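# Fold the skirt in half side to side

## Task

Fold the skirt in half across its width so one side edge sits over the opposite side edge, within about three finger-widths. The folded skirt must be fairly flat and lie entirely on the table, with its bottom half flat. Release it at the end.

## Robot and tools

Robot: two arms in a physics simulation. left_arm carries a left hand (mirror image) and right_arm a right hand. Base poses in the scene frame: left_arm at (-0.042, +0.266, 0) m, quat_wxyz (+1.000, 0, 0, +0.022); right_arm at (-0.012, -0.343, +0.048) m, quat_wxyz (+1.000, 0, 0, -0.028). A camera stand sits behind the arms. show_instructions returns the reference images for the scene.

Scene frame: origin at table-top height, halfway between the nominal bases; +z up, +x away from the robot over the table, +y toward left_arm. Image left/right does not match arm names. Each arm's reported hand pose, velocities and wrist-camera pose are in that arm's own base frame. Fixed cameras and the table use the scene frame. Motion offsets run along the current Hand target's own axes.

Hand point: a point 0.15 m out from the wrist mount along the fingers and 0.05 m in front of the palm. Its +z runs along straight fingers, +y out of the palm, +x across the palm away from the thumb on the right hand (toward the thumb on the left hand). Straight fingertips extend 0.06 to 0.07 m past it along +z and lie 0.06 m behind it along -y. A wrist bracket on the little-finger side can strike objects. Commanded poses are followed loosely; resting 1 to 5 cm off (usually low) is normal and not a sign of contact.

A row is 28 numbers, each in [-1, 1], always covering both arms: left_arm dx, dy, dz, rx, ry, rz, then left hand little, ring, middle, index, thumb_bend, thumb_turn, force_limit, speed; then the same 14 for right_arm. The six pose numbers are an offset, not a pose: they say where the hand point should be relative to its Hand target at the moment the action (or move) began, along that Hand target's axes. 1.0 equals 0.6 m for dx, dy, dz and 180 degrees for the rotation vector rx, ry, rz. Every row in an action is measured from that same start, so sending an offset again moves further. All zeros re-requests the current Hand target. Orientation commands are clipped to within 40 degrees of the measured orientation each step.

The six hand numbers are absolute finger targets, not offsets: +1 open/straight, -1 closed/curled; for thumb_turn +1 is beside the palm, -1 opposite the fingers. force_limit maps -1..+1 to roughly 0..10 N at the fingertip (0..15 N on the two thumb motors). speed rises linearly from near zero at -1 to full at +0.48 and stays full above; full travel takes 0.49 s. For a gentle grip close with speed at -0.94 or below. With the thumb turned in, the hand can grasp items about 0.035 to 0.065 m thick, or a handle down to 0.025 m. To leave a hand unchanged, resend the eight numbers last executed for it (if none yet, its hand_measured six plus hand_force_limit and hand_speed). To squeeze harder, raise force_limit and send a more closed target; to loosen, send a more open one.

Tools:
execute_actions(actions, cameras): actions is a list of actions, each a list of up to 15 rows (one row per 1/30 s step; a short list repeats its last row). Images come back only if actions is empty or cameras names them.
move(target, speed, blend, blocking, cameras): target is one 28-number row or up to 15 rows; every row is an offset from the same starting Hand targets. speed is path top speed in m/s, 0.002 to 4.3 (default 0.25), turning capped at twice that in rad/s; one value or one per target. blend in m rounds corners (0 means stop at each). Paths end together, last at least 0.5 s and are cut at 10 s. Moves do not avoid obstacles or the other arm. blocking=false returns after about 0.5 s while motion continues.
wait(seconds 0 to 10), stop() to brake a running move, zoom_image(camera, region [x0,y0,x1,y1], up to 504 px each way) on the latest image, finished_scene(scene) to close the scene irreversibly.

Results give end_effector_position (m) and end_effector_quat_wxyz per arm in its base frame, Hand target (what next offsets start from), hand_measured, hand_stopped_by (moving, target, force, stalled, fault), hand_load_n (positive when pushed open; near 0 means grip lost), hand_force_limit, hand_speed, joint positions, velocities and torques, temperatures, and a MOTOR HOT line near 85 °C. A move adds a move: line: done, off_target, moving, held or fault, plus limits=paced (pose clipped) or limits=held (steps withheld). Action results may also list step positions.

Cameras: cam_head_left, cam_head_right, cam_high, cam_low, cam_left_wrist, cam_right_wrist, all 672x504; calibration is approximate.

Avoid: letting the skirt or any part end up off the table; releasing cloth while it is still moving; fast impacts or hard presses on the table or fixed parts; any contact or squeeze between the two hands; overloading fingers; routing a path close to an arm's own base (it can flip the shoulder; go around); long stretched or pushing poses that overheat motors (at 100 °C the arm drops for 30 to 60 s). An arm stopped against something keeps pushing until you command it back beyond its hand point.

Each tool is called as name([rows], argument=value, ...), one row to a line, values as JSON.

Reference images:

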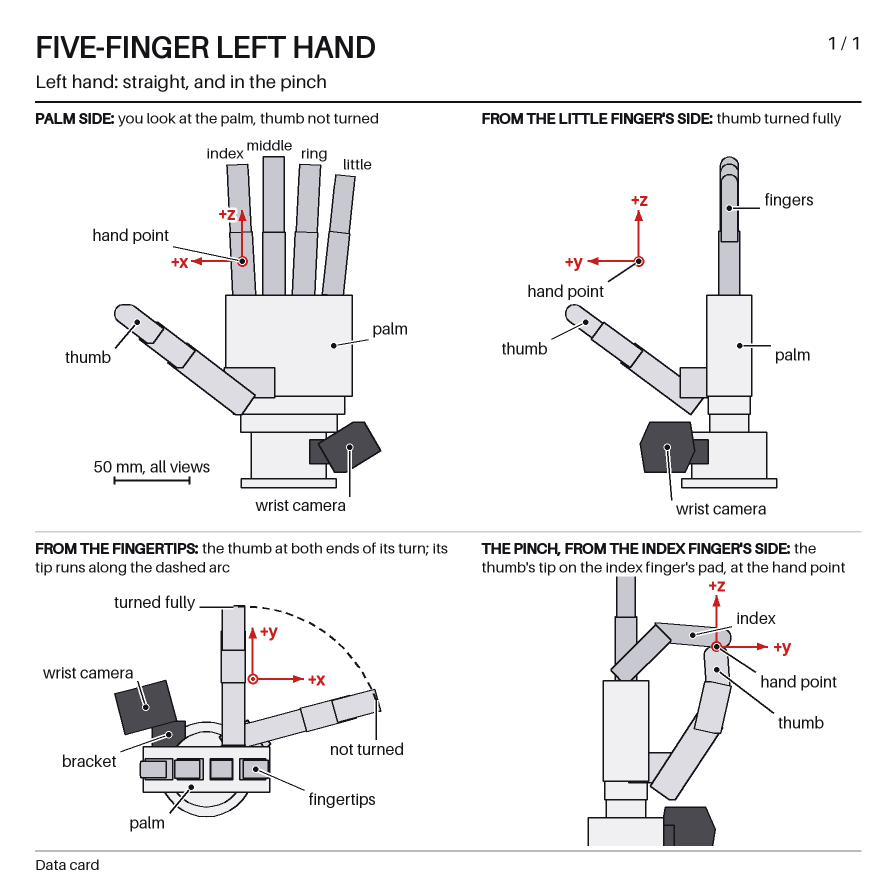

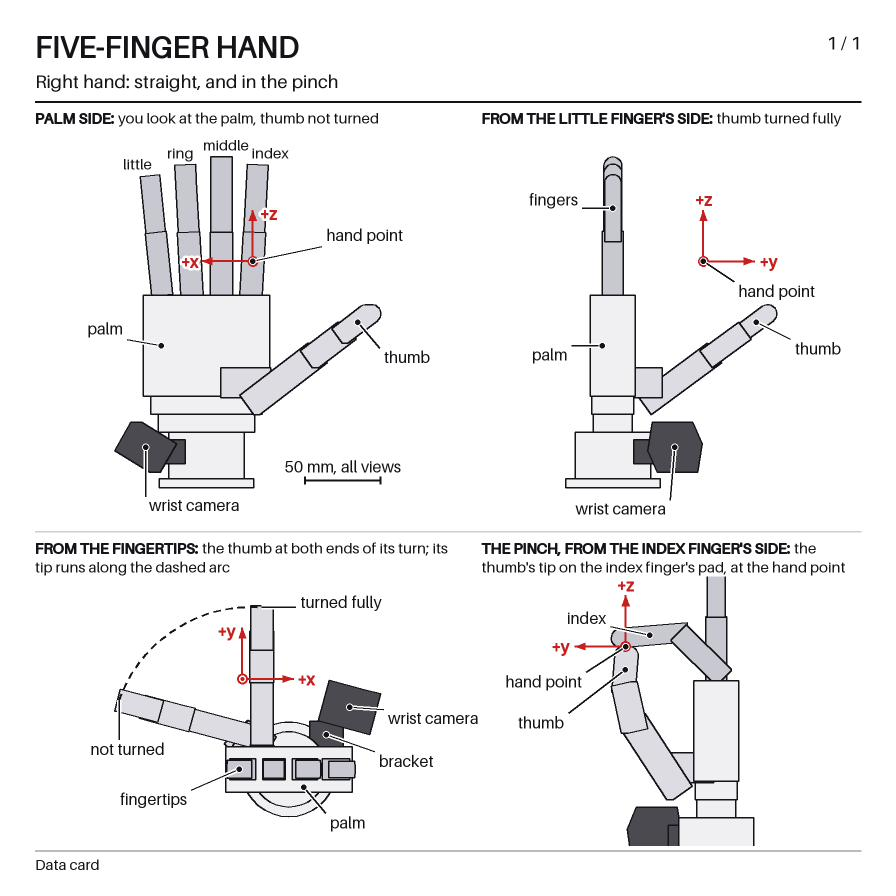

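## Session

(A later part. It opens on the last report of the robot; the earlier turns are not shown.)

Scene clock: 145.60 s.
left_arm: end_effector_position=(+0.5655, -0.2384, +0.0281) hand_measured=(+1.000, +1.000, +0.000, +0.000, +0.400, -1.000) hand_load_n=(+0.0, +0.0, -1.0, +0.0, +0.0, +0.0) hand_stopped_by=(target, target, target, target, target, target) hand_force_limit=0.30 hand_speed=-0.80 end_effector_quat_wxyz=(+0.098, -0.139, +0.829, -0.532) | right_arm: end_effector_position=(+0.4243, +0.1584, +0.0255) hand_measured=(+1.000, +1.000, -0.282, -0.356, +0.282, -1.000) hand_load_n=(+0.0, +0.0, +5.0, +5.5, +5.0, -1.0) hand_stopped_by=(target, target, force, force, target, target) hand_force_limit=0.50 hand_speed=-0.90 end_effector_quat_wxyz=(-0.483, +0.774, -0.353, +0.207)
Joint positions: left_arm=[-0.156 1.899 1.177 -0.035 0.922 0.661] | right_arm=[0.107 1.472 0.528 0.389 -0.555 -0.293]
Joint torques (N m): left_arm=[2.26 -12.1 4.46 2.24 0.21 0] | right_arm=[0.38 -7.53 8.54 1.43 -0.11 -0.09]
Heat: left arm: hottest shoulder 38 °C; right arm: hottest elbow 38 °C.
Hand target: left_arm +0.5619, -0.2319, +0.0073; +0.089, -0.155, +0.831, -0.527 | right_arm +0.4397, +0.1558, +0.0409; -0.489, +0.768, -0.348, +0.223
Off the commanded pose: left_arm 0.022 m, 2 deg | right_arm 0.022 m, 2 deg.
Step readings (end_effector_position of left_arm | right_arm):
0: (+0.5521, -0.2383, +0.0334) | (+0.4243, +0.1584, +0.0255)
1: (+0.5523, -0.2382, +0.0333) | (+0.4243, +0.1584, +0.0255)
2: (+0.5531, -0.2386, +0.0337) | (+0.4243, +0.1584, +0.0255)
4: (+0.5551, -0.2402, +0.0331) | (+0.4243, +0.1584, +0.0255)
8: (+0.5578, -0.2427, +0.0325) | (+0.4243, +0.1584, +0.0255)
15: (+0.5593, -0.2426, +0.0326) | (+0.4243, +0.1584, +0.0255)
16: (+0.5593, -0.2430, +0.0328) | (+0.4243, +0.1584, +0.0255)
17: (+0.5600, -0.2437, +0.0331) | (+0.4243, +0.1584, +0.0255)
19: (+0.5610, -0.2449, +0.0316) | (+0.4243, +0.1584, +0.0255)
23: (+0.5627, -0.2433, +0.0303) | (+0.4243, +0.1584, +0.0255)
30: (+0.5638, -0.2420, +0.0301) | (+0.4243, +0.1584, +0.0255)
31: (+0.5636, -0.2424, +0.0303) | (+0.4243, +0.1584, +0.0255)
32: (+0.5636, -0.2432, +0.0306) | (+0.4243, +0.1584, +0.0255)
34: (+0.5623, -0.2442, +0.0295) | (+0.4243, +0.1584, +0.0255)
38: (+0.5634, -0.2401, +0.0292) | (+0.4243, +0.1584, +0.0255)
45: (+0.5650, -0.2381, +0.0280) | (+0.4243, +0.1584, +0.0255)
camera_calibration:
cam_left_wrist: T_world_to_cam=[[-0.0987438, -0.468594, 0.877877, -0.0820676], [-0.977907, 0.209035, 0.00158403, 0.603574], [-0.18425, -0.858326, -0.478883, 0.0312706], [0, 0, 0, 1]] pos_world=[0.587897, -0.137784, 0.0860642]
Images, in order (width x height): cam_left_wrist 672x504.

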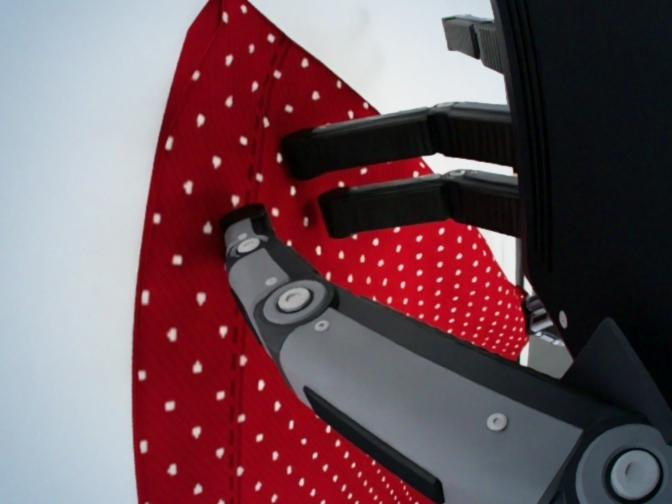

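move([
  [0,-0.0446,-0.0227,0,0,0,1,1,0.0,0.0,0.4,-1,0.3,-0.8,0,0.0895,0.045,0,0,0,1,1,-0.65,-0.65,0.28,-1,0.5,-0.9],
  [0,-0.0903,-0.0429,-0.07,0,0,1,1,0.25,0.25,0.85,-1,0,0.2,0,0.0895,0.045,0,0,0,1,1,-0.65,-0.65,0.28,-1,0.5,-0.9],
], speed=0.1, cameras=["all"])

Scene clock: 149.57 s.
left_arm: end_effector_position=(+0.5431, -0.2233, +0.0404) hand_measured=(+1.000, +1.000, +0.250, +0.250, +0.850, -1.000) hand_load_n=(+0.0, +0.0, +0.0, +0.0, +0.0, +0.0) hand_stopped_by=(target, target, target, target, target, target) hand_force_limit=0.00 hand_speed=0.20 end_effector_quat_wxyz=(+0.046, -0.186, +0.885, -0.424) | right_arm: end_effector_position=(+0.4393, +0.1596, -0.0165) hand_measured=(+1.000, +1.000, -0.282, -0.356, +0.282, -1.000) hand_load_n=(+0.0, +0.0, +5.5, +5.5, +5.0, -1.0) hand_stopped_by=(target, target, force, force, target, target) hand_force_limit=0.50 hand_speed=-0.90 end_effector_quat_wxyz=(-0.489, +0.770, -0.347, +0.219)
Joint positions: left_arm=[-0.188 1.851 1.289 -0.478 0.741 0.758] | right_arm=[0.107 1.653 0.528 0.602 -0.553 -0.293]
Joint torques (N m): left_arm=[0.67 -15.09 9.48 1.01 0.4 0.24] | right_arm=[0.67 -6.59 4.89 2.35 -0.1 -0.07]
Heat: left arm: hottest shoulder 38 °C; right arm: hottest elbow 38 °C.
Hand target: left_arm +0.5628, -0.2316, +0.0673; +0.071, -0.164, +0.884, -0.432 | right_arm +0.4412, +0.1568, -0.0192; -0.489, +0.768, -0.348, +0.223
Off the commanded pose: left_arm 0.034 m, 4 deg | right_arm 0.004 m, 0 deg.
move: off_target (left_arm); target 2's new numbers were sent with left_arm's hand 0.039 m and 4 deg from that target
camera_calibration:
cam_left_wrist: T_world_to_cam=[[0.0642354, -0.647185, 0.759622, -0.211631], [-0.96403, 0.156486, 0.214844, 0.550605], [-0.257914, -0.746099, -0.613854, 0.116527], [0, 0, 0, 1]] pos_world=[0.574448, -0.136185, 0.113996]
cam_right_wrist: T_world_to_cam=[[-0.0992407, -0.442111, -0.891453, 0.103891], [-0.974459, 0.224548, -0.00288205, 0.394427], [0.201448, 0.868398, -0.453104, -0.124455], [0, 0, 0, 1]] pos_world=[0.419734, 0.0654402, 0.0373602]

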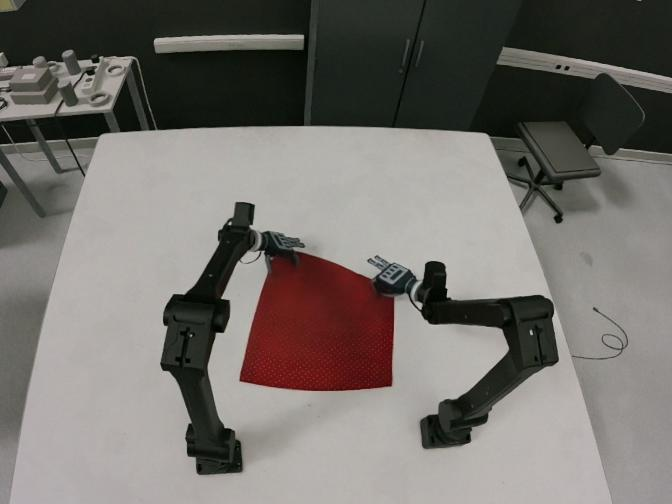

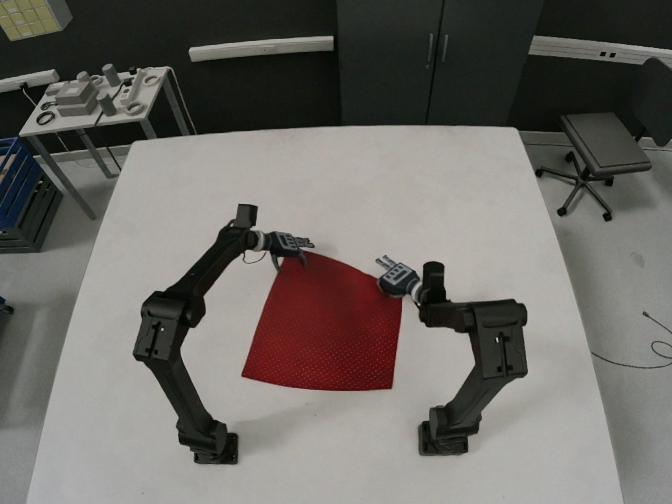

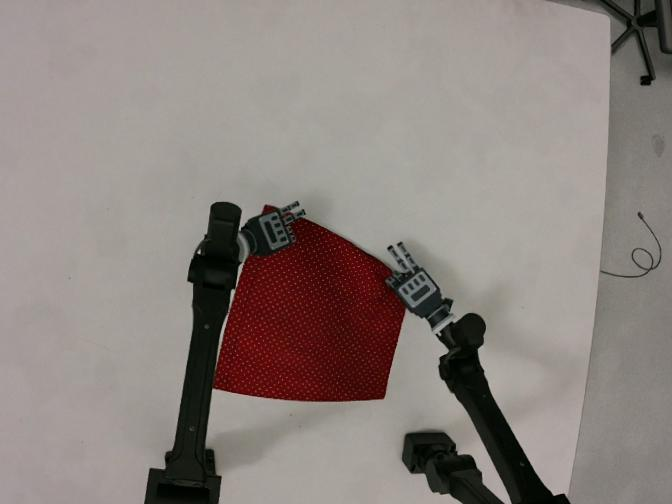

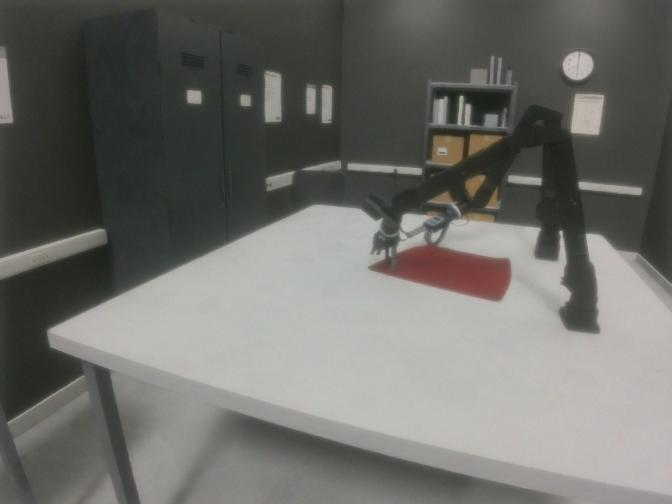

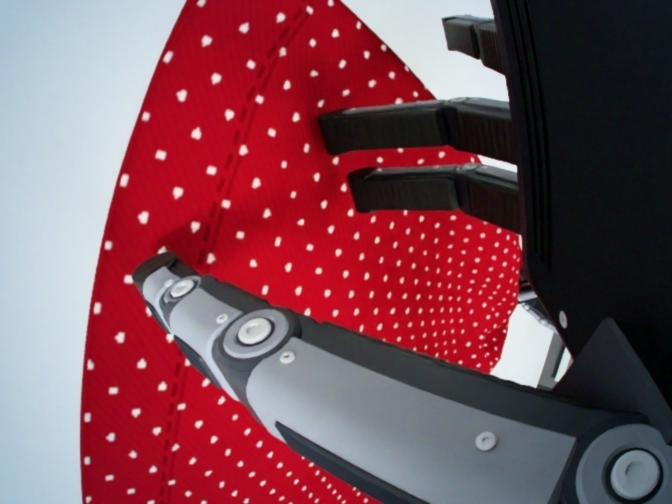

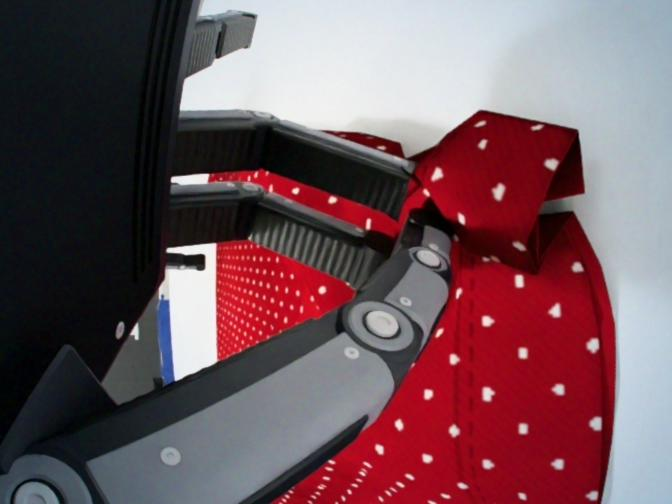

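move([
  [-0.0355,0.0183,0.0098,0,0,0,1,1,0.25,0.25,0.85,-1,0,0.2,0,0,0,0,0,0,1,1,-0.65,-0.65,0.28,-1,0.5,-0.9],
  [-0.0355,0.0761,0.055,0,0,0,1,1,0.25,0.25,0.85,-1,0,0.2,0,0,0,0,0,0,1,1,-0.65,-0.65,0.28,-1,0.5,-0.9],
], speed=0.1, cameras=["cam_left_wrist"])

execute_actions([
  [[0,0.0018,0.001,0.0117,0,0,1,1,0.17,0.17,0.7,-1,0.3,-0.8,0,0,0,0,0,0,1,1,-0.65,-0.65,0.28,-1,0.5,-0.9]],
  [[0,0.0018,0.001,0.0278,0,0,1,1,0.1,0.1,0.55,-1,0.3,-0.8,0,0,0,0,0,0,1,1,-0.65,-0.65,0.28,-1,0.5,-0.9]],
], cameras=["cam_left_wrist"])

Scene clock: 151.97 s.
left_arm: end_effector_position=(+0.5717, -0.2295, +0.0339) hand_measured=(+1.000, +1.000, +0.250, +0.250, +0.850, -1.000) hand_load_n=(+0.0, +0.0, -1.0, +0.0, +0.0, +0.0) hand_stopped_by=(target, target, target, target, target, target) hand_force_limit=0.00 hand_speed=0.20 end_effector_quat_wxyz=(+0.070, -0.160, +0.880, -0.442) | right_arm: end_effector_position=(+0.4393, +0.1596, -0.0165) hand_measured=(+1.000, +1.000, -0.282, -0.356, +0.282, -1.000) hand_load_n=(+0.0, +0.0, +5.0, +5.5, +5.0, -1.0) hand_stopped_by=(target, target, force, force, target, target) hand_force_limit=0.50 hand_speed=-0.90 end_effector_quat_wxyz=(-0.489, +0.770, -0.347, +0.219)
Joint positions: left_arm=[-0.185 1.905 1.334 -0.413 0.767 0.784] | right_arm=[0.107 1.653 0.528 0.602 -0.553 -0.293]
Joint torques (N m): left_arm=[2.2 -11.52 6.89 1.99 -0.08 0.24] | right_arm=[0.62 -6.65 4.86 2.36 -0.1 -0.07]
Motor temperatures (°C): left_arm=[26 38 39 27 29 30] | right_arm=[36 34 38 28 27 28]
Heat: left arm: hottest elbow 39 °C; right arm: hottest elbow 38 °C.
Hand target: left_arm +0.5812, -0.2225, +0.0106; +0.071, -0.164, +0.884, -0.433 | right_arm +0.4412, +0.1568, -0.0192; -0.489, +0.768, -0.348, +0.223
Off the commanded pose: left_arm 0.026 m, 1 deg | right_arm 0.004 m, 0 deg.
move: off_target (left_arm)
camera_calibration:
cam_left_wrist: T_world_to_cam=[[-0.00698047, -0.628324, 0.777921, -0.168029], [-0.972135, 0.186553, 0.141955, 0.594637], [-0.234317, -0.755253, -0.612118, 0.0996139], [0, 0, 0, 1]] pos_world=[0.600236, -0.141274, 0.107277]
Images, in order (width x height): cam_left_wrist 672x504.

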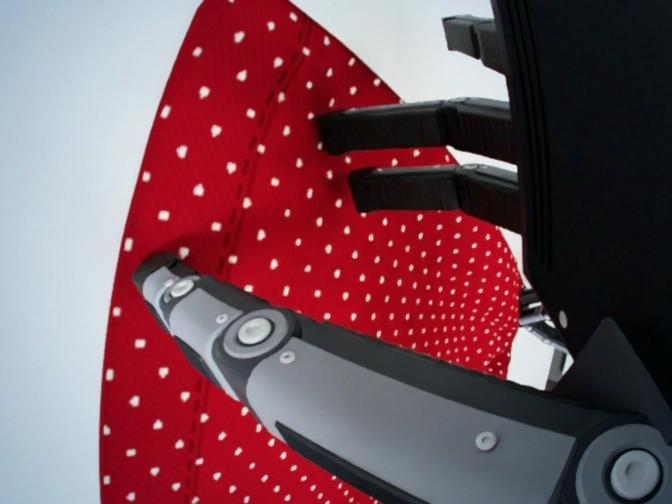

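Scene clock: 153.30 s.
left_arm: end_effector_position=(+0.5826, -0.2327, +0.0304) hand_measured=(+1.000, +1.000, +0.100, +0.100, +0.550, -1.000) hand_load_n=(+0.0, +0.0, -0.5, +0.0, +0.0, +0.0) hand_stopped_by=(target, target, target, target, target, target) hand_force_limit=0.30 hand_speed=-0.80 end_effector_quat_wxyz=(+0.087, -0.142, +0.853, -0.494) | right_arm: end_effector_position=(+0.4396, +0.1597, -0.0163) hand_measured=(+1.000, +1.000, -0.282, -0.356, +0.282, -1.000) hand_load_n=(+0.0, +0.0, +5.5, +6.0, +5.0, -1.0) hand_stopped_by=(target, target, force, force, target, target) hand_force_limit=0.50 hand_speed=-0.90 end_effector_quat_wxyz=(-0.489, +0.769, -0.346, +0.220)
Joint positions: left_arm=[-0.161 1.925 1.292 -0.24 0.866 0.748] | right_arm=[0.107 1.653 0.528 0.604 -0.553 -0.293]
Joint torques (N m): left_arm=[2.67 -12.86 4.67 2.17 0.09 0.03] | right_arm=[0.5 -6.65 4.88 2.3 -0.1 -0.07]
Heat: left arm: hottest elbow 39 °C; right arm: hottest elbow 37 °C.
Hand target: left_arm +0.5809, -0.2223, +0.0081; +0.081, -0.159, +0.855, -0.486 | right_arm +0.4412, +0.1568, -0.0193; -0.489, +0.768, -0.348, +0.223
Off the commanded pose: left_arm 0.024 m, 2 deg | right_arm 0.004 m, 0 deg.
Step readings (end_effector_position of left_arm | right_arm):
0: (+0.5717, -0.2295, +0.0339) | (+0.4393, +0.1596, -0.0165)
1: (+0.5718, -0.2296, +0.0340) | (+0.4393, +0.1596, -0.0165)
2: (+0.5724, -0.2302, +0.0343) | (+0.4393, +0.1596, -0.0165)
4: (+0.5744, -0.2320, +0.0338) | (+0.4393, +0.1596, -0.0165)
8: (+0.5772, -0.2343, +0.0332) | (+0.4394, +0.1596, -0.0165)
15: (+0.5787, -0.2341, +0.0333) | (+0.4396, +0.1597, -0.0163)
16: (+0.5787, -0.2346, +0.0335) | (+0.4396, +0.1597, -0.0163)
17: (+0.5793, -0.2353, +0.0335) | (+0.4396, +0.1597, -0.0163)
19: (+0.5799, -0.2364, +0.0320) | (+0.4396, +0.1597, -0.0163)
23: (+0.5816, -0.2341, +0.0307) | (+0.4396, +0.1597, -0.0163)
30: (+0.5827, -0.2325, +0.0304) | (+0.4396, +0.1597, -0.0163)
camera_calibration:
cam_left_wrist: T_world_to_cam=[[-0.0706664, -0.541223, 0.837904, -0.111746], [-0.97573, 0.212041, 0.054672, 0.616964], [-0.207259, -0.813705, -0.543072, 0.0662167], [0, 0, 0, 1]] pos_world=[0.607818, -0.13742, 0.0958624]
Images, in order (width x height): cam_left_wrist 672x504.

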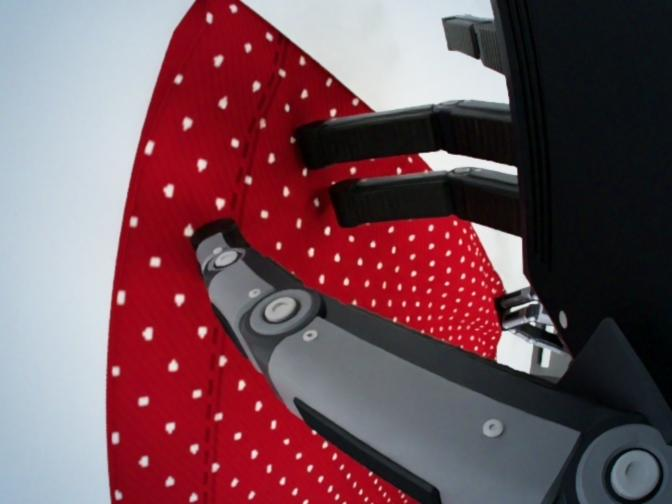

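move([
  [0,-0.0457,-0.0275,0,0,0,1,1,0.1,0.1,0.55,-1,0.3,-0.8,0,0,0,0,0,0,1,1,-0.65,-0.65,0.28,-1,0.5,-0.9],
  [0,-0.0457,-0.0275,-0.04,0,0,1,1,0.25,0.25,0.85,-1,0,0.2,0,0,0,0,0,0,1,1,-0.65,-0.65,0.28,-1,0.5,-0.9],
  [0,0.0229,0.0137,-0.04,0,0,1,1,0.25,0.25,0.85,-1,0,0.2,0,0,0,0,0,0,1,1,-0.65,-0.65,0.28,-1,0.5,-0.9],
], speed=0.08, cameras=["cam_left_wrist"])

execute_actions([
  [[0,0.0018,0.001,0.0139,0,0,1,1,0.17,0.17,0.7,-1,0.3,-0.8,0,0,0,0,0,0,1,1,-0.65,-0.65,0.28,-1,0.5,-0.9]],
  [[0,0.0018,0.001,0.0278,0,0,1,1,0.1,0.1,0.55,-1,0.3,-0.8,0,0,0,0,0,0,1,1,-0.65,-0.65,0.28,-1,0.5,-0.9]],
], cameras=["cam_left_wrist"])

Scene clock: 157.57 s.
left_arm: end_effector_position=(+0.5844, -0.2247, +0.0323) hand_measured=(+1.000, +1.000, +0.250, +0.250, +0.850, -1.000) hand_load_n=(+0.0, +0.0, -1.0, +0.0, +0.0, +0.0) hand_stopped_by=(target, target, target, target, target, target) hand_force_limit=0.00 hand_speed=0.20 end_effector_quat_wxyz=(+0.084, -0.159, +0.875, -0.449) | right_arm: end_effector_position=(+0.4396, +0.1597, -0.0163) hand_measured=(+1.000, +1.000, -0.282, -0.356, +0.282, -1.000) hand_load_n=(+0.0, +0.0, +5.0, +5.5, +5.0, -1.0) hand_stopped_by=(target, target, force, force, target, target) hand_force_limit=0.50 hand_speed=-0.90 end_effector_quat_wxyz=(-0.489, +0.769, -0.346, +0.220)
Joint positions: left_arm=[-0.172 1.918 1.341 -0.374 0.772 0.781] | right_arm=[0.107 1.653 0.528 0.604 -0.553 -0.293]
Joint torques (N m): left_arm=[1.2 -10.99 5.26 1.95 -0.3 0.29] | right_arm=[0.56 -6.65 4.89 2.32 -0.11 -0.08]
Heat: left arm: hottest shoulder 38 °C; right arm: hottest elbow 37 °C.
Hand target: left_arm +0.5807, -0.2222, -0.0079; +0.071, -0.164, +0.884, -0.432 | right_arm +0.4412, +0.1568, -0.0192; -0.489, +0.768, -0.347, +0.223
Off the commanded pose: left_arm 0.040 m, 3 deg | right_arm 0.004 m, 0 deg.
move: off_target (left_arm); target 2's new numbers were sent with left_arm's hand 0.013 m and 2 deg from that target
camera_calibration:
cam_left_wrist: T_world_to_cam=[[-0.0223456, -0.620126, 0.784184, -0.153107], [-0.978014, 0.176231, 0.111493, 0.608288], [-0.207337, -0.764452, -0.61043, 0.087355], [0, 0, 0, 1]] pos_world=[0.609605, -0.135366, 0.105569]
Images, in order (width x height): cam_left_wrist 672x504.

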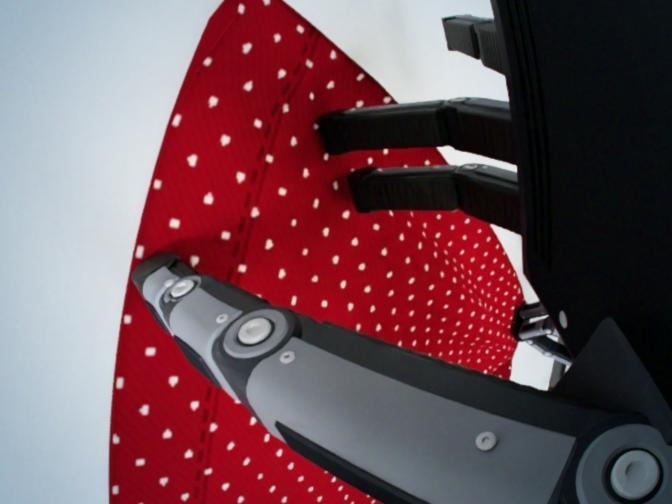

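Scene clock: 158.90 s.
left_arm: end_effector_position=(+0.5886, -0.2296, +0.0289) hand_measured=(+1.000, +1.000, +0.100, +0.100, +0.550, -1.000) hand_load_n=(-0.5, -0.5, -0.5, +0.0, +0.0, +0.0) hand_stopped_by=(target, target, target, target, target, target) hand_force_limit=0.30 hand_speed=-0.80 end_effector_quat_wxyz=(+0.100, -0.138, +0.848, -0.502) | right_arm: end_effector_position=(+0.4396, +0.1597, -0.0163) hand_measured=(+1.000, +1.000, -0.282, -0.356, +0.282, -1.000) hand_load_n=(+0.0, +0.0, +5.0, +5.5, +5.0, -1.0) hand_stopped_by=(target, target, force, force, target, target) hand_force_limit=0.50 hand_speed=-0.90 end_effector_quat_wxyz=(-0.489, +0.769, -0.346, +0.220)
Joint positions: left_arm=[-0.152 1.93 1.281 -0.188 0.874 0.74] | right_arm=[0.107 1.653 0.528 0.604 -0.553 -0.293]
Joint torques (N m): left_arm=[2.08 -11.34 4.19 2.04 -0.03 0.08] | right_arm=[0.5 -6.65 4.9 2.3 -0.1 -0.07]
Heat: left arm: hottest shoulder 38 °C; right arm: hottest elbow 37 °C.
Hand target: left_arm +0.5805, -0.2221, -0.0102; +0.081, -0.159, +0.854, -0.489 | right_arm +0.4412, +0.1568, -0.0192; -0.489, +0.768, -0.347, +0.223
Off the commanded pose: left_arm 0.041 m, 4 deg | right_arm 0.004 m, 0 deg.
Step readings (end_effector_position of left_arm | right_arm):
0: (+0.5844, -0.2247, +0.0323) | (+0.4396, +0.1597, -0.0163)
1: (+0.5845, -0.2248, +0.0324) | (+0.4396, +0.1597, -0.0163)
2: (+0.5852, -0.2253, +0.0328) | (+0.4396, +0.1597, -0.0163)
4: (+0.5866, -0.2277, +0.0319) | (+0.4396, +0.1597, -0.0163)
8: (+0.5879, -0.2306, +0.0314) | (+0.4396, +0.1597, -0.0163)
15: (+0.5882, -0.2310, +0.0311) | (+0.4396, +0.1597, -0.0163)
16: (+0.5881, -0.2312, +0.0312) | (+0.4396, +0.1597, -0.0163)
17: (+0.5884, -0.2319, +0.0312) | (+0.4396, +0.1597, -0.0163)
19: (+0.5881, -0.2336, +0.0301) | (+0.4396, +0.1597, -0.0163)
23: (+0.5880, -0.2312, +0.0302) | (+0.4396, +0.1597, -0.0163)
30: (+0.5885, -0.2297, +0.0294) | (+0.4396, +0.1597, -0.0163)
camera_calibration:
cam_left_wrist: T_world_to_cam=[[-0.0907625, -0.529993, 0.843131, -0.0942237], [-0.978416, 0.205278, 0.0237121, 0.623148], [-0.185644, -0.822781, -0.537185, 0.0541378], [0, 0, 0, 1]] pos_world=[0.611196, -0.133313, 0.0937488]
Images, in order (width x height): cam_left_wrist 672x504.

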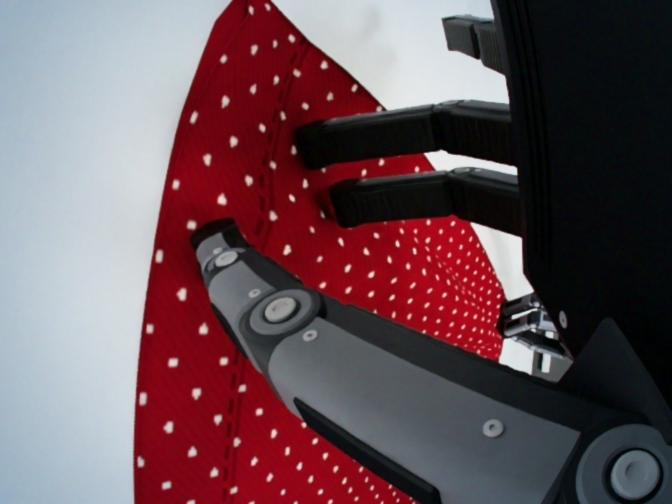

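execute_actions([
  [[0,0.0018,0.001,0.0278,0,0,1,1,0.0,0.0,0.4,-1,0.3,-0.8,0,0,0,0,0,0,1,1,-0.65,-0.65,0.28,-1,0.5,-0.9]],
  [[0,0.0025,0.001,0.004,0,0,1,1,-0.1,-0.1,0.35,-1,0.3,-0.8,0,0,0,0,0,0,1,1,-0.65,-0.65,0.28,-1,0.5,-0.9]],
], cameras=["cam_left_wrist"])

Scene clock: 160.27 s.
left_arm: end_effector_position=(+0.5916, -0.2308, +0.0259) hand_measured=(+1.000, +1.000, -0.100, -0.100, +0.350, -1.000) hand_load_n=(+0.0, +0.0, +0.0, +0.0, +0.0, +0.5) hand_stopped_by=(target, target, target, target, target, target) hand_force_limit=0.30 hand_speed=-0.80 end_effector_quat_wxyz=(+0.112, -0.127, +0.822, -0.543) | right_arm: end_effector_position=(+0.4396, +0.1597, -0.0163) hand_measured=(+1.000, +1.000, -0.282, -0.356, +0.282, -1.000) hand_load_n=(+0.0, +0.0, +5.5, +5.5, +5.0, -1.0) hand_stopped_by=(target, target, force, force, target, target) hand_force_limit=0.50 hand_speed=-0.90 end_effector_quat_wxyz=(-0.489, +0.769, -0.346, +0.220)
Joint positions: left_arm=[-0.132 1.949 1.234 -0.011 0.953 0.677] | right_arm=[0.107 1.653 0.528 0.604 -0.553 -0.293]
Joint torques (N m): left_arm=[2.26 -11.52 3.66 1.84 -0.06 0.02] | right_arm=[0.62 -6.65 4.88 2.29 -0.11 -0.07]
Heat: left arm: hottest shoulder 38 °C; right arm: hottest elbow 37 °C.
Hand target: left_arm +0.5804, -0.2218, -0.0132; +0.089, -0.155, +0.828, -0.531 | right_arm +0.4412, +0.1568, -0.0192; -0.489, +0.768, -0.347, +0.223
Off the commanded pose: left_arm 0.041 m, 4 deg | right_arm 0.004 m, 0 deg.
Step readings (end_effector_position of left_arm | right_arm):
0: (+0.5886, -0.2296, +0.0289) | (+0.4396, +0.1597, -0.0163)
1: (+0.5886, -0.2297, +0.0292) | (+0.4396, +0.1597, -0.0163)
2: (+0.5886, -0.2304, +0.0292) | (+0.4396, +0.1597, -0.0163)
4: (+0.5885, -0.2310, +0.0291) | (+0.4396, +0.1597, -0.0163)
8: (+0.5882, -0.2295, +0.0285) | (+0.4396, +0.1597, -0.0163)
15: (+0.5892, -0.2280, +0.0272) | (+0.4396, +0.1597, -0.0163)
16: (+0.5893, -0.2282, +0.0270) | (+0.4396, +0.1597, -0.0163)
17: (+0.5894, -0.2283, +0.0267) | (+0.4396, +0.1597, -0.0163)
19: (+0.5900, -0.2292, +0.0264) | (+0.4396, +0.1597, -0.0163)
23: (+0.5914, -0.2305, +0.0258) | (+0.4396, +0.1597, -0.0163)
30: (+0.5916, -0.2307, +0.0260) | (+0.4396, +0.1597, -0.0163)
camera_calibration:
cam_left_wrist: T_world_to_cam=[[-0.136508, -0.450468, 0.882295, -0.0476261], [-0.976011, 0.213648, -0.0419268, 0.62857], [-0.169614, -0.866852, -0.468826, 0.0306499], [0, 0, 0, 1]] pos_world=[0.612189, -0.129178, 0.0827437]
Images, in order (width x height): cam_left_wrist 672x504.

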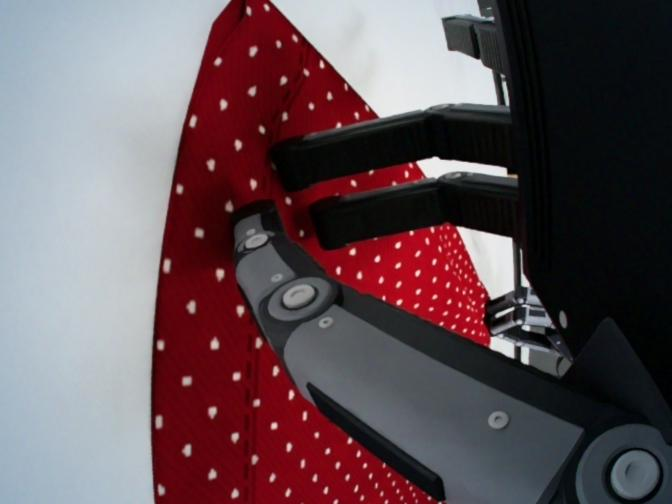

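execute_actions(actions=[], cameras=["cam_left_wrist", "cam_high"])

Scene clock: 161.00 s.
left_arm: end_effector_position=(+0.5916, -0.2308, +0.0259) hand_measured=(+1.000, +1.000, -0.100, -0.100, +0.350, -1.000) hand_load_n=(+0.0, +0.0, +0.5, +0.0, +0.0, +0.0) hand_stopped_by=(target, target, target, target, target, target) hand_force_limit=0.30 hand_speed=-0.80 end_effector_quat_wxyz=(+0.112, -0.127, +0.822, -0.543) | right_arm: end_effector_position=(+0.4396, +0.1597, -0.0163) hand_measured=(+1.000, +1.000, -0.282, -0.356, +0.282, -1.000) hand_load_n=(+0.0, +0.0, +5.0, +5.5, +5.0, -1.0) hand_stopped_by=(target, target, force, force, target, target) hand_force_limit=0.50 hand_speed=-0.90 end_effector_quat_wxyz=(-0.489, +0.769, -0.346, +0.220)
Joint positions: left_arm=[-0.132 1.949 1.234 -0.011 0.953 0.677] | right_arm=[0.107 1.653 0.528 0.604 -0.553 -0.293]
Joint velocities: within noise
Joint torques (N m): left_arm=[2.26 -11.52 3.66 1.84 -0.06 0.02] | right_arm=[0.56 -6.77 4.88 2.3 -0.1 -0.07]
Motor temperatures (°C): left_arm=[26 38 38 27 29 30] | right_arm=[36 34 37 28 27 28]
Heat: left arm: hottest shoulder 38 °C; right arm: hottest elbow 37 °C.
Hand target: left_arm +0.5804, -0.2218, -0.0132; +0.089, -0.155, +0.828, -0.531 | right_arm +0.4412, +0.1568, -0.0192; -0.489, +0.768, -0.347, +0.223
Off the commanded pose: left_arm 0.041 m, 4 deg | right_arm 0.004 m, 0 deg.
camera_calibration:
cam_left_wrist: T_world_to_cam=[[-0.136508, -0.450468, 0.882295, -0.0476261], [-0.976011, 0.213648, -0.0419268, 0.62857], [-0.169614, -0.866852, -0.468826, 0.0306499], [0, 0, 0, 1]] pos_world=[0.612189, -0.129178, 0.0827437]
Images, in order (width x height): cam_high 672x504, cam_left_wrist 672x504.

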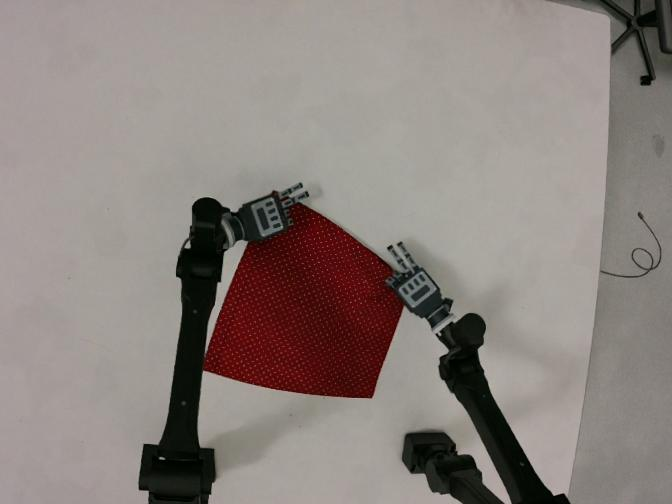

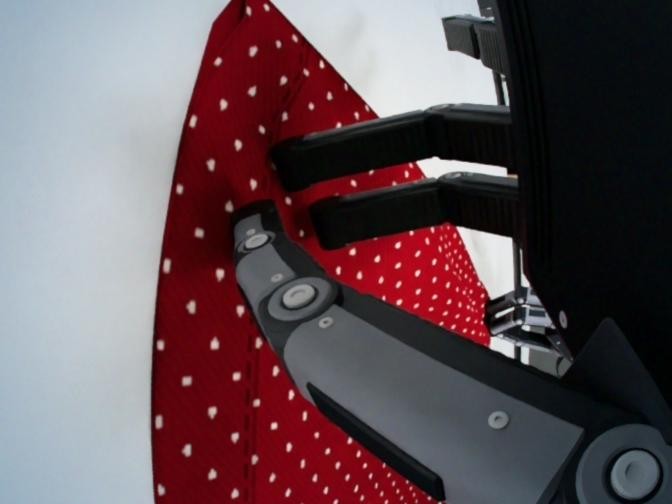

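execute_actions([
  [[0,0.0018,0.001,0,0,0,1,1,-0.18,-0.18,0.3,-1,-0.7,-0.8,0,0,0,0,0,0,1,1,-0.65,-0.65,0.28,-1,0.5,-0.9]],
  [[0,0,0,0,0,0,1,1,-0.26,-0.26,0.28,-1,-0.7,-0.8,0,0,0,0,0,0,1,1,-0.65,-0.65,0.28,-1,0.5,-0.9]],
], cameras=["cam_left_wrist"])

Scene clock: 162.30 s.
left_arm: end_effector_position=(+0.5913, -0.2308, +0.0235) hand_measured=(+1.000, +1.000, -0.260, -0.260, +0.280, -1.000) hand_load_n=(+0.0, +0.0, +0.5, +0.0, +0.0, +0.0) hand_stopped_by=(target, target, target, target, target, target) hand_force_limit=-0.70 hand_speed=-0.80 end_effector_quat_wxyz=(+0.111, -0.127, +0.822, -0.543) | right_arm: end_effector_position=(+0.4396, +0.1597, -0.0163) hand_measured=(+1.000, +1.000, -0.282, -0.356, +0.282, -1.000) hand_load_n=(+0.0, +0.0, +5.5, +6.0, +5.0, -1.0) hand_stopped_by=(target, target, force, force, target, target) hand_force_limit=0.50 hand_speed=-0.90 end_effector_quat_wxyz=(-0.489, +0.769, -0.346, +0.220)
Joint positions: left_arm=[-0.132 1.953 1.232 -0.007 0.954 0.677] | right_arm=[0.107 1.653 0.528 0.604 -0.553 -0.293]
Joint torques (N m): left_arm=[2.2 -11.58 3.75 1.77 -0.08 0.02] | right_arm=[0.56 -6.65 4.86 2.32 -0.11 -0.07]
Heat: left arm: hottest shoulder 38 °C; right arm: hottest elbow 37 °C.
Hand target: left_arm +0.5806, -0.2219, -0.0143; +0.089, -0.155, +0.828, -0.531 | right_arm +0.4412, +0.1568, -0.0192; -0.489, +0.768, -0.347, +0.223
Off the commanded pose: left_arm 0.040 m, 4 deg | right_arm 0.004 m, 0 deg.
Step readings (end_effector_position of left_arm | right_arm):
0: (+0.5916, -0.2308, +0.0259) | (+0.4396, +0.1597, -0.0163)
1: (+0.5916, -0.2308, +0.0259) | (+0.4396, +0.1597, -0.0163)
2: (+0.5916, -0.2308, +0.0259) | (+0.4396, +0.1597, -0.0163)
4: (+0.5917, -0.2308, +0.0255) | (+0.4396, +0.1597, -0.0163)
8: (+0.5921, -0.2309, +0.0250) | (+0.4396, +0.1597, -0.0163)
15: (+0.5921, -0.2309, +0.0250) | (+0.4396, +0.1597, -0.0163)
16: (+0.5921, -0.2309, +0.0250) | (+0.4396, +0.1597, -0.0163)
17: (+0.5921, -0.2309, +0.0250) | (+0.4396, +0.1597, -0.0163)
19: (+0.5918, -0.2309, +0.0244) | (+0.4396, +0.1597, -0.0163)
23: (+0.5913, -0.2308, +0.0235) | (+0.4396, +0.1597, -0.0163)
30: (+0.5913, -0.2308, +0.0235) | (+0.4396, +0.1597, -0.0163)
camera_calibration:
cam_left_wrist: T_world_to_cam=[[-0.135556, -0.450255, 0.882551, -0.0461113], [-0.976025, 0.213793, -0.040841, 0.628215], [-0.170295, -0.866927, -0.468441, 0.0298668], [0, 0, 0, 1]] pos_world=[0.611989, -0.129178, 0.0803433]
Images, in order (width x height): cam_left_wrist 672x504.

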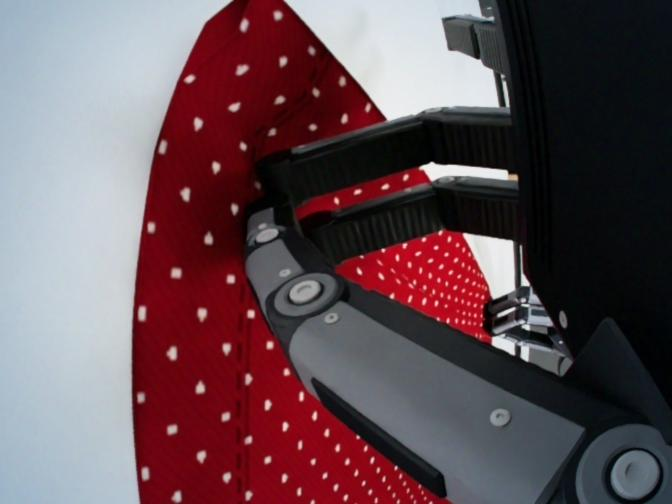

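move(target=[0,-0.1152,-0.0484,-0.0844,0,0,1,1,0.25,0.25,0.85,-1,0.3,0.5,-0.0201,-0.0314,0.0359,0,0,0,1,1,-0.65,-0.65,0.28,-1,0.5,-0.9], speed=0.06, cameras=["cam_left_wrist", "cam_high", "cam_low"])

Scene clock: 167.07 s.
left_arm: end_effector_position=(+0.5663, -0.2174, +0.0384) hand_measured=(+1.000, +1.000, +0.250, +0.250, +0.848, -1.000) hand_load_n=(+0.0, +0.0, +0.5, +0.0, +0.0, +0.0) hand_stopped_by=(target, target, target, target, target, target) hand_force_limit=0.30 hand_speed=0.50 end_effector_quat_wxyz=(+0.048, -0.184, +0.891, -0.412) | right_arm: end_effector_position=(+0.4403, +0.1770, -0.0169) hand_measured=(+1.000, +1.000, -0.282, -0.356, +0.282, -1.000) hand_load_n=(+0.0, +0.0, +5.5, +5.5, +5.0, -1.0) hand_stopped_by=(target, target, force, force, target, target) hand_force_limit=0.50 hand_speed=-0.90 end_effector_quat_wxyz=(-0.483, +0.771, -0.350, +0.222)
Joint positions: left_arm=[-0.178 1.904 1.376 -0.54 0.726 0.792] | right_arm=[0.162 1.655 0.536 0.604 -0.492 -0.266]
Joint torques (N m): left_arm=[0.73 -15.56 9.24 0.81 0.25 0.25] | right_arm=[1.73 -6.77 8.05 1.46 -0.04 0.05]
Heat: left arm: hottest shoulder 38 °C; right arm: hottest elbow 37 °C.
Hand target: left_arm +0.5825, -0.2242, +0.0605; +0.068, -0.165, +0.891, -0.417 | right_arm +0.4539, +0.1839, -0.0113; -0.489, +0.768, -0.348, +0.223
Off the commanded pose: left_arm 0.028 m, 3 deg | right_arm 0.016 m, 1 deg.
move: off_target (left_arm, right_arm)
camera_calibration:
cam_left_wrist: T_world_to_cam=[[0.0614938, -0.66713, 0.742399, -0.209906], [-0.963414, 0.154729, 0.218842, 0.571661], [-0.260867, -0.728695, -0.633207, 0.13186], [0, 0, 0, 1]] pos_world=[0.598052, -0.132402, 0.114225]
Images, in order (width x height): cam_high 672x504, cam_low 672x504, cam_left_wrist 672x504.

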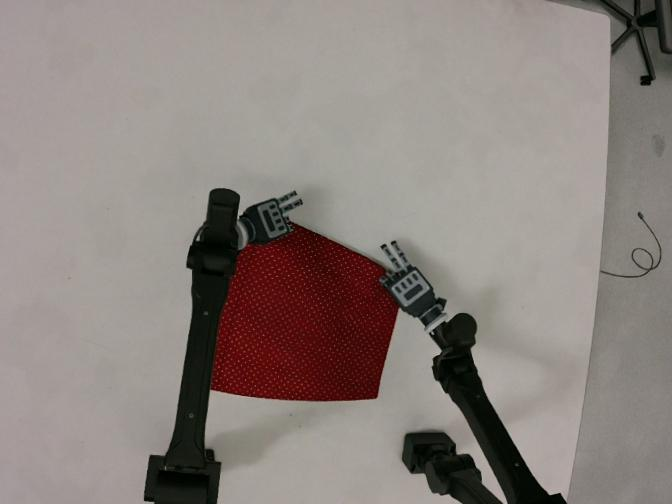

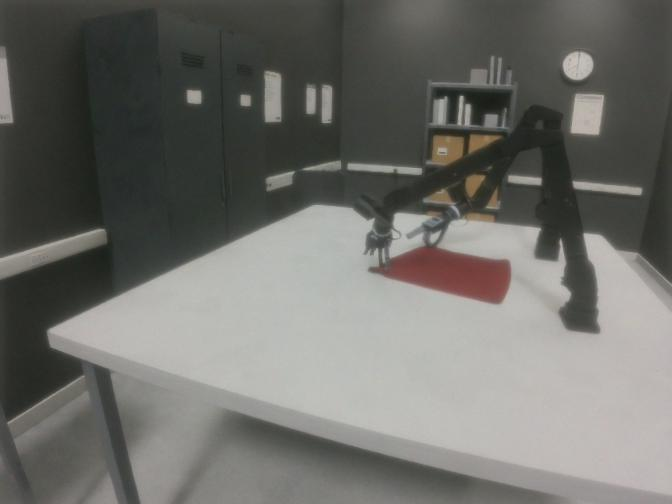

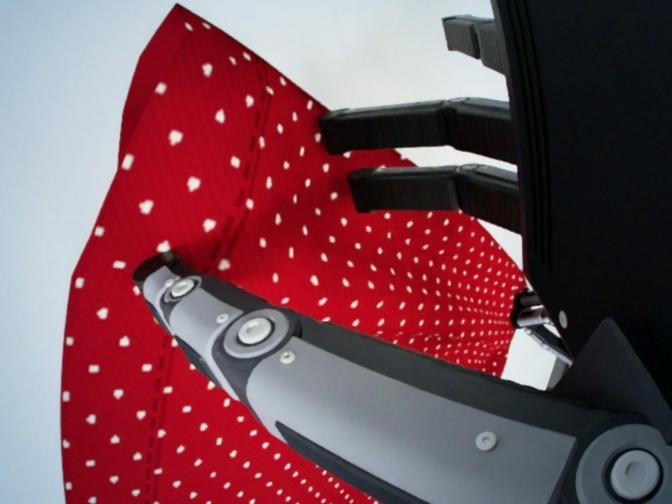

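move(target=[0.0181,0.1276,0.0307,0.008,0,0,1,1,0.25,0.25,0.85,-1,0.3,-0.8,0,0,0,0,0,0,1,1,-0.65,-0.65,0.28,-1,0.5,-0.9], speed=0.1, cameras=["cam_left_wrist"])

execute_actions([
  [[0,0.0018,0.001,0.0139,0,0,1,1,0.17,0.17,0.7,-1,0.3,-0.8,0,0,0,0,0,0,1,1,-0.65,-0.65,0.28,-1,0.5,-0.9]],
  [[0,0.0018,0.001,0.0278,0,0,1,1,0.1,0.1,0.55,-1,0.3,-0.8,0,0,0,0,0,0,1,1,-0.65,-0.65,0.28,-1,0.5,-0.9]],
], cameras=["cam_left_wrist"])

Scene clock: 168.90 s.
left_arm: end_effector_position=(+0.5691, -0.2156, +0.0307) hand_measured=(+1.000, +1.000, +0.250, +0.250, +0.848, -1.000) hand_load_n=(+0.0, +0.0, +2.0, +0.0, +0.0, +0.0) hand_stopped_by=(target, target, target, target, target, target) hand_force_limit=0.30 hand_speed=-0.80 end_effector_quat_wxyz=(+0.083, -0.147, +0.876, -0.451) | right_arm: end_effector_position=(+0.4403, +0.1770, -0.0169) hand_measured=(+1.000, +1.000, -0.282, -0.356, +0.282, -1.000) hand_load_n=(+0.0, +0.0, +5.5, +5.5, +5.0, -1.0) hand_stopped_by=(target, target, force, force, target, target) hand_force_limit=0.50 hand_speed=-0.90 end_effector_quat_wxyz=(-0.483, +0.771, -0.350, +0.222)
Joint positions: left_arm=[-0.159 1.889 1.29 -0.371 0.793 0.822] | right_arm=[0.162 1.655 0.536 0.604 -0.492 -0.266]
Joint torques (N m): left_arm=[3.19 -11.75 3.43 1.39 -0.55 0.37] | right_arm=[1.73 -6.77 8.02 1.43 -0.05 0.05]
Heat: left arm: hottest shoulder 38 °C; right arm: hottest elbow 37 °C.
Hand target: left_arm +0.5590, -0.1953, -0.0096; +0.070, -0.165, +0.886, -0.428 | right_arm +0.4539, +0.1839, -0.0113; -0.489, +0.768, -0.348, +0.223
Off the commanded pose: left_arm 0.046 m, 4 deg | right_arm 0.016 m, 1 deg.
move: off_target (left_arm, right_arm)
camera_calibration:
cam_left_wrist: T_world_to_cam=[[-0.0449676, -0.617415, 0.785351, -0.133152], [-0.974768, 0.199179, 0.100774, 0.595339], [-0.218645, -0.761004, -0.610793, 0.0973997], [0, 0, 0, 1]] pos_world=[0.595626, -0.126668, 0.104067]
Images, in order (width x height): cam_left_wrist 672x504.

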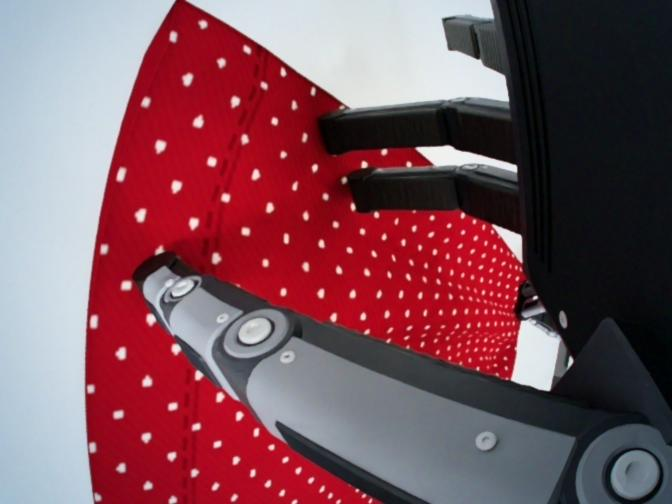

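Scene clock: 170.23 s.
left_arm: end_effector_position=(+0.5682, -0.2079, +0.0276) hand_measured=(+1.000, +1.000, +0.100, +0.100, +0.550, -1.000) hand_load_n=(+0.0, +0.0, +1.0, +0.0, -0.5, +0.0) hand_stopped_by=(target, target, target, target, target, target) hand_force_limit=0.30 hand_speed=-0.80 end_effector_quat_wxyz=(+0.097, -0.136, +0.849, -0.502) | right_arm: end_effector_position=(+0.4399, +0.1778, -0.0169) hand_measured=(+1.000, +1.000, -0.282, -0.356, +0.282, -1.000) hand_load_n=(+0.0, +0.0, +5.5, +5.5, +5.0, -1.0) hand_stopped_by=(target, target, force, force, target, target) hand_force_limit=0.50 hand_speed=-0.90 end_effector_quat_wxyz=(-0.484, +0.771, -0.350, +0.221)
Joint positions: left_arm=[-0.118 1.888 1.216 -0.205 0.902 0.789] | right_arm=[0.164 1.655 0.536 0.604 -0.492 -0.264]
Joint torques (N m): left_arm=[2.55 -10.93 3.62 1.8 -0.35 0.17] | right_arm=[1.55 -6.77 8.02 1.43 -0.05 0.04]
Heat: left arm: hottest shoulder 38 °C; right arm: hottest elbow 37 °C.
Hand target: left_arm +0.5589, -0.1950, -0.0121; +0.081, -0.160, +0.856, -0.485 | right_arm +0.4539, +0.1840, -0.0113; -0.489, +0.768, -0.348, +0.223
Off the commanded pose: left_arm 0.043 m, 4 deg | right_arm 0.016 m, 1 deg.
Step readings (end_effector_position of left_arm | right_arm):
0: (+0.5691, -0.2156, +0.0307) | (+0.4403, +0.1770, -0.0169)
1: (+0.5690, -0.2157, +0.0307) | (+0.4403, +0.1770, -0.0169)
2: (+0.5691, -0.2160, +0.0306) | (+0.4403, +0.1770, -0.0169)
4: (+0.5692, -0.2159, +0.0303) | (+0.4403, +0.1770, -0.0169)
8: (+0.5696, -0.2156, +0.0297) | (+0.4402, +0.1772, -0.0169)
15: (+0.5696, -0.2155, +0.0295) | (+0.4402, +0.1772, -0.0169)
16: (+0.5694, -0.2157, +0.0294) | (+0.4402, +0.1772, -0.0169)
17: (+0.5695, -0.2159, +0.0294) | (+0.4402, +0.1772, -0.0169)
19: (+0.5689, -0.2150, +0.0288) | (+0.4402, +0.1772, -0.0169)
23: (+0.5683, -0.2116, +0.0291) | (+0.4401, +0.1774, -0.0169)
30: (+0.5679, -0.2084, +0.0279) | (+0.4400, +0.1776, -0.0169)
camera_calibration:
cam_left_wrist: T_world_to_cam=[[-0.0918857, -0.528695, 0.843824, -0.0825336], [-0.976767, 0.212614, 0.0268505, 0.599235], [-0.193604, -0.821752, -0.535949, 0.0721963], [0, 0, 0, 1]] pos_world=[0.591707, -0.111713, 0.0922476]
Images, in order (width x height): cam_left_wrist 672x504.

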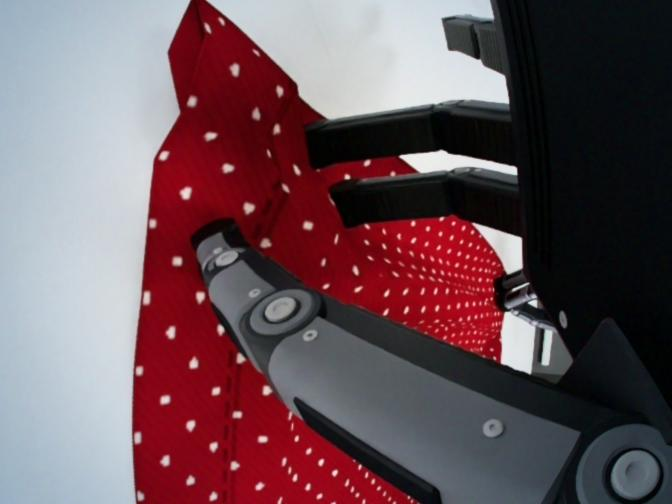

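execute_actions([
  [[0,0.0018,0.001,0.02,0,0,1,1,0.0,0.0,0.42,-1,0.3,-0.8,0,0,0,0,0,0,1,1,-0.65,-0.65,0.28,-1,0.5,-0.9]],
], cameras=["cam_left_wrist"])

Scene clock: 171.13 s.
left_arm: end_effector_position=(+0.5672, -0.2049, +0.0263) hand_measured=(+1.000, +1.000, +0.000, +0.000, +0.420, -1.000) hand_load_n=(+0.0, +0.0, -1.0, +0.0, +0.5, +0.5) hand_stopped_by=(target, target, target, target, target, target) hand_force_limit=0.30 hand_speed=-0.80 end_effector_quat_wxyz=(+0.105, -0.131, +0.834, -0.525) | right_arm: end_effector_position=(+0.4415, +0.1786, -0.0157) hand_measured=(+1.000, +1.000, -0.282, -0.356, +0.282, -1.000) hand_load_n=(+0.0, -0.5, +5.5, +6.0, +5.0, -1.0) hand_stopped_by=(target, target, force, force, target, target) hand_force_limit=0.50 hand_speed=-0.90 end_effector_quat_wxyz=(-0.485, +0.771, -0.349, +0.222)
Joint positions: left_arm=[-0.1 1.891 1.179 -0.111 0.95 0.762] | right_arm=[0.165 1.655 0.539 0.604 -0.492 -0.264]
Joint torques (N m): left_arm=[2.43 -10.34 3.89 1.88 -0.17 0.08] | right_arm=[1.44 -6.71 7.77 1.47 -0.04 0.03]
Heat: left arm: hottest shoulder 38 °C; right arm: hottest elbow 37 °C.
Hand target: left_arm +0.5587, -0.1951, -0.0134; +0.086, -0.157, +0.840, -0.511 | right_arm +0.4539, +0.1839, -0.0113; -0.489, +0.768, -0.348, +0.223
Off the commanded pose: left_arm 0.042 m, 4 deg | right_arm 0.014 m, 1 deg.
Step readings (end_effector_position of left_arm | right_arm):
0: (+0.5682, -0.2079, +0.0276) | (+0.4399, +0.1778, -0.0169)
1: (+0.5680, -0.2081, +0.0276) | (+0.4399, +0.1778, -0.0169)
2: (+0.5682, -0.2084, +0.0279) | (+0.4399, +0.1778, -0.0169)
4: (+0.5676, -0.2081, +0.0277) | (+0.4399, +0.1778, -0.0169)
8: (+0.5673, -0.2055, +0.0274) | (+0.4407, +0.1779, -0.0163)
15: (+0.5673, -0.2048, +0.0264) | (+0.4415, +0.1786, -0.0157)
camera_calibration:
cam_left_wrist: T_world_to_cam=[[-0.116389, -0.485472, 0.86647, -0.0578004], [-0.97662, 0.214696, -0.0108936, 0.599036], [-0.18074, -0.84748, -0.49911, 0.0602717], [0, 0, 0, 1]] pos_world=[0.589197, -0.105592, 0.0866902]
Images, in order (width x height): cam_left_wrist 672x504.

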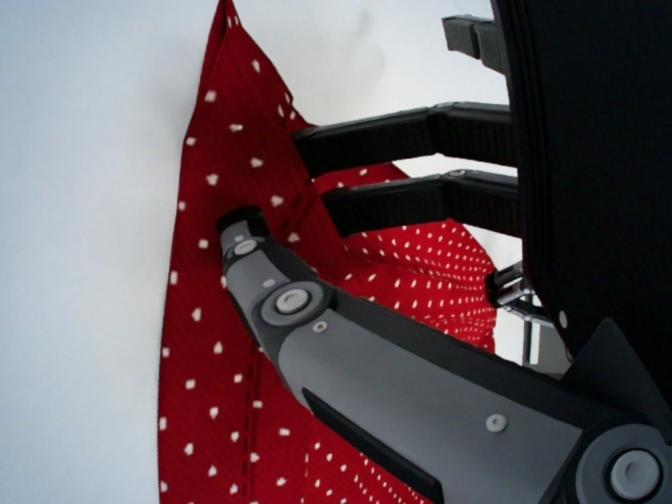

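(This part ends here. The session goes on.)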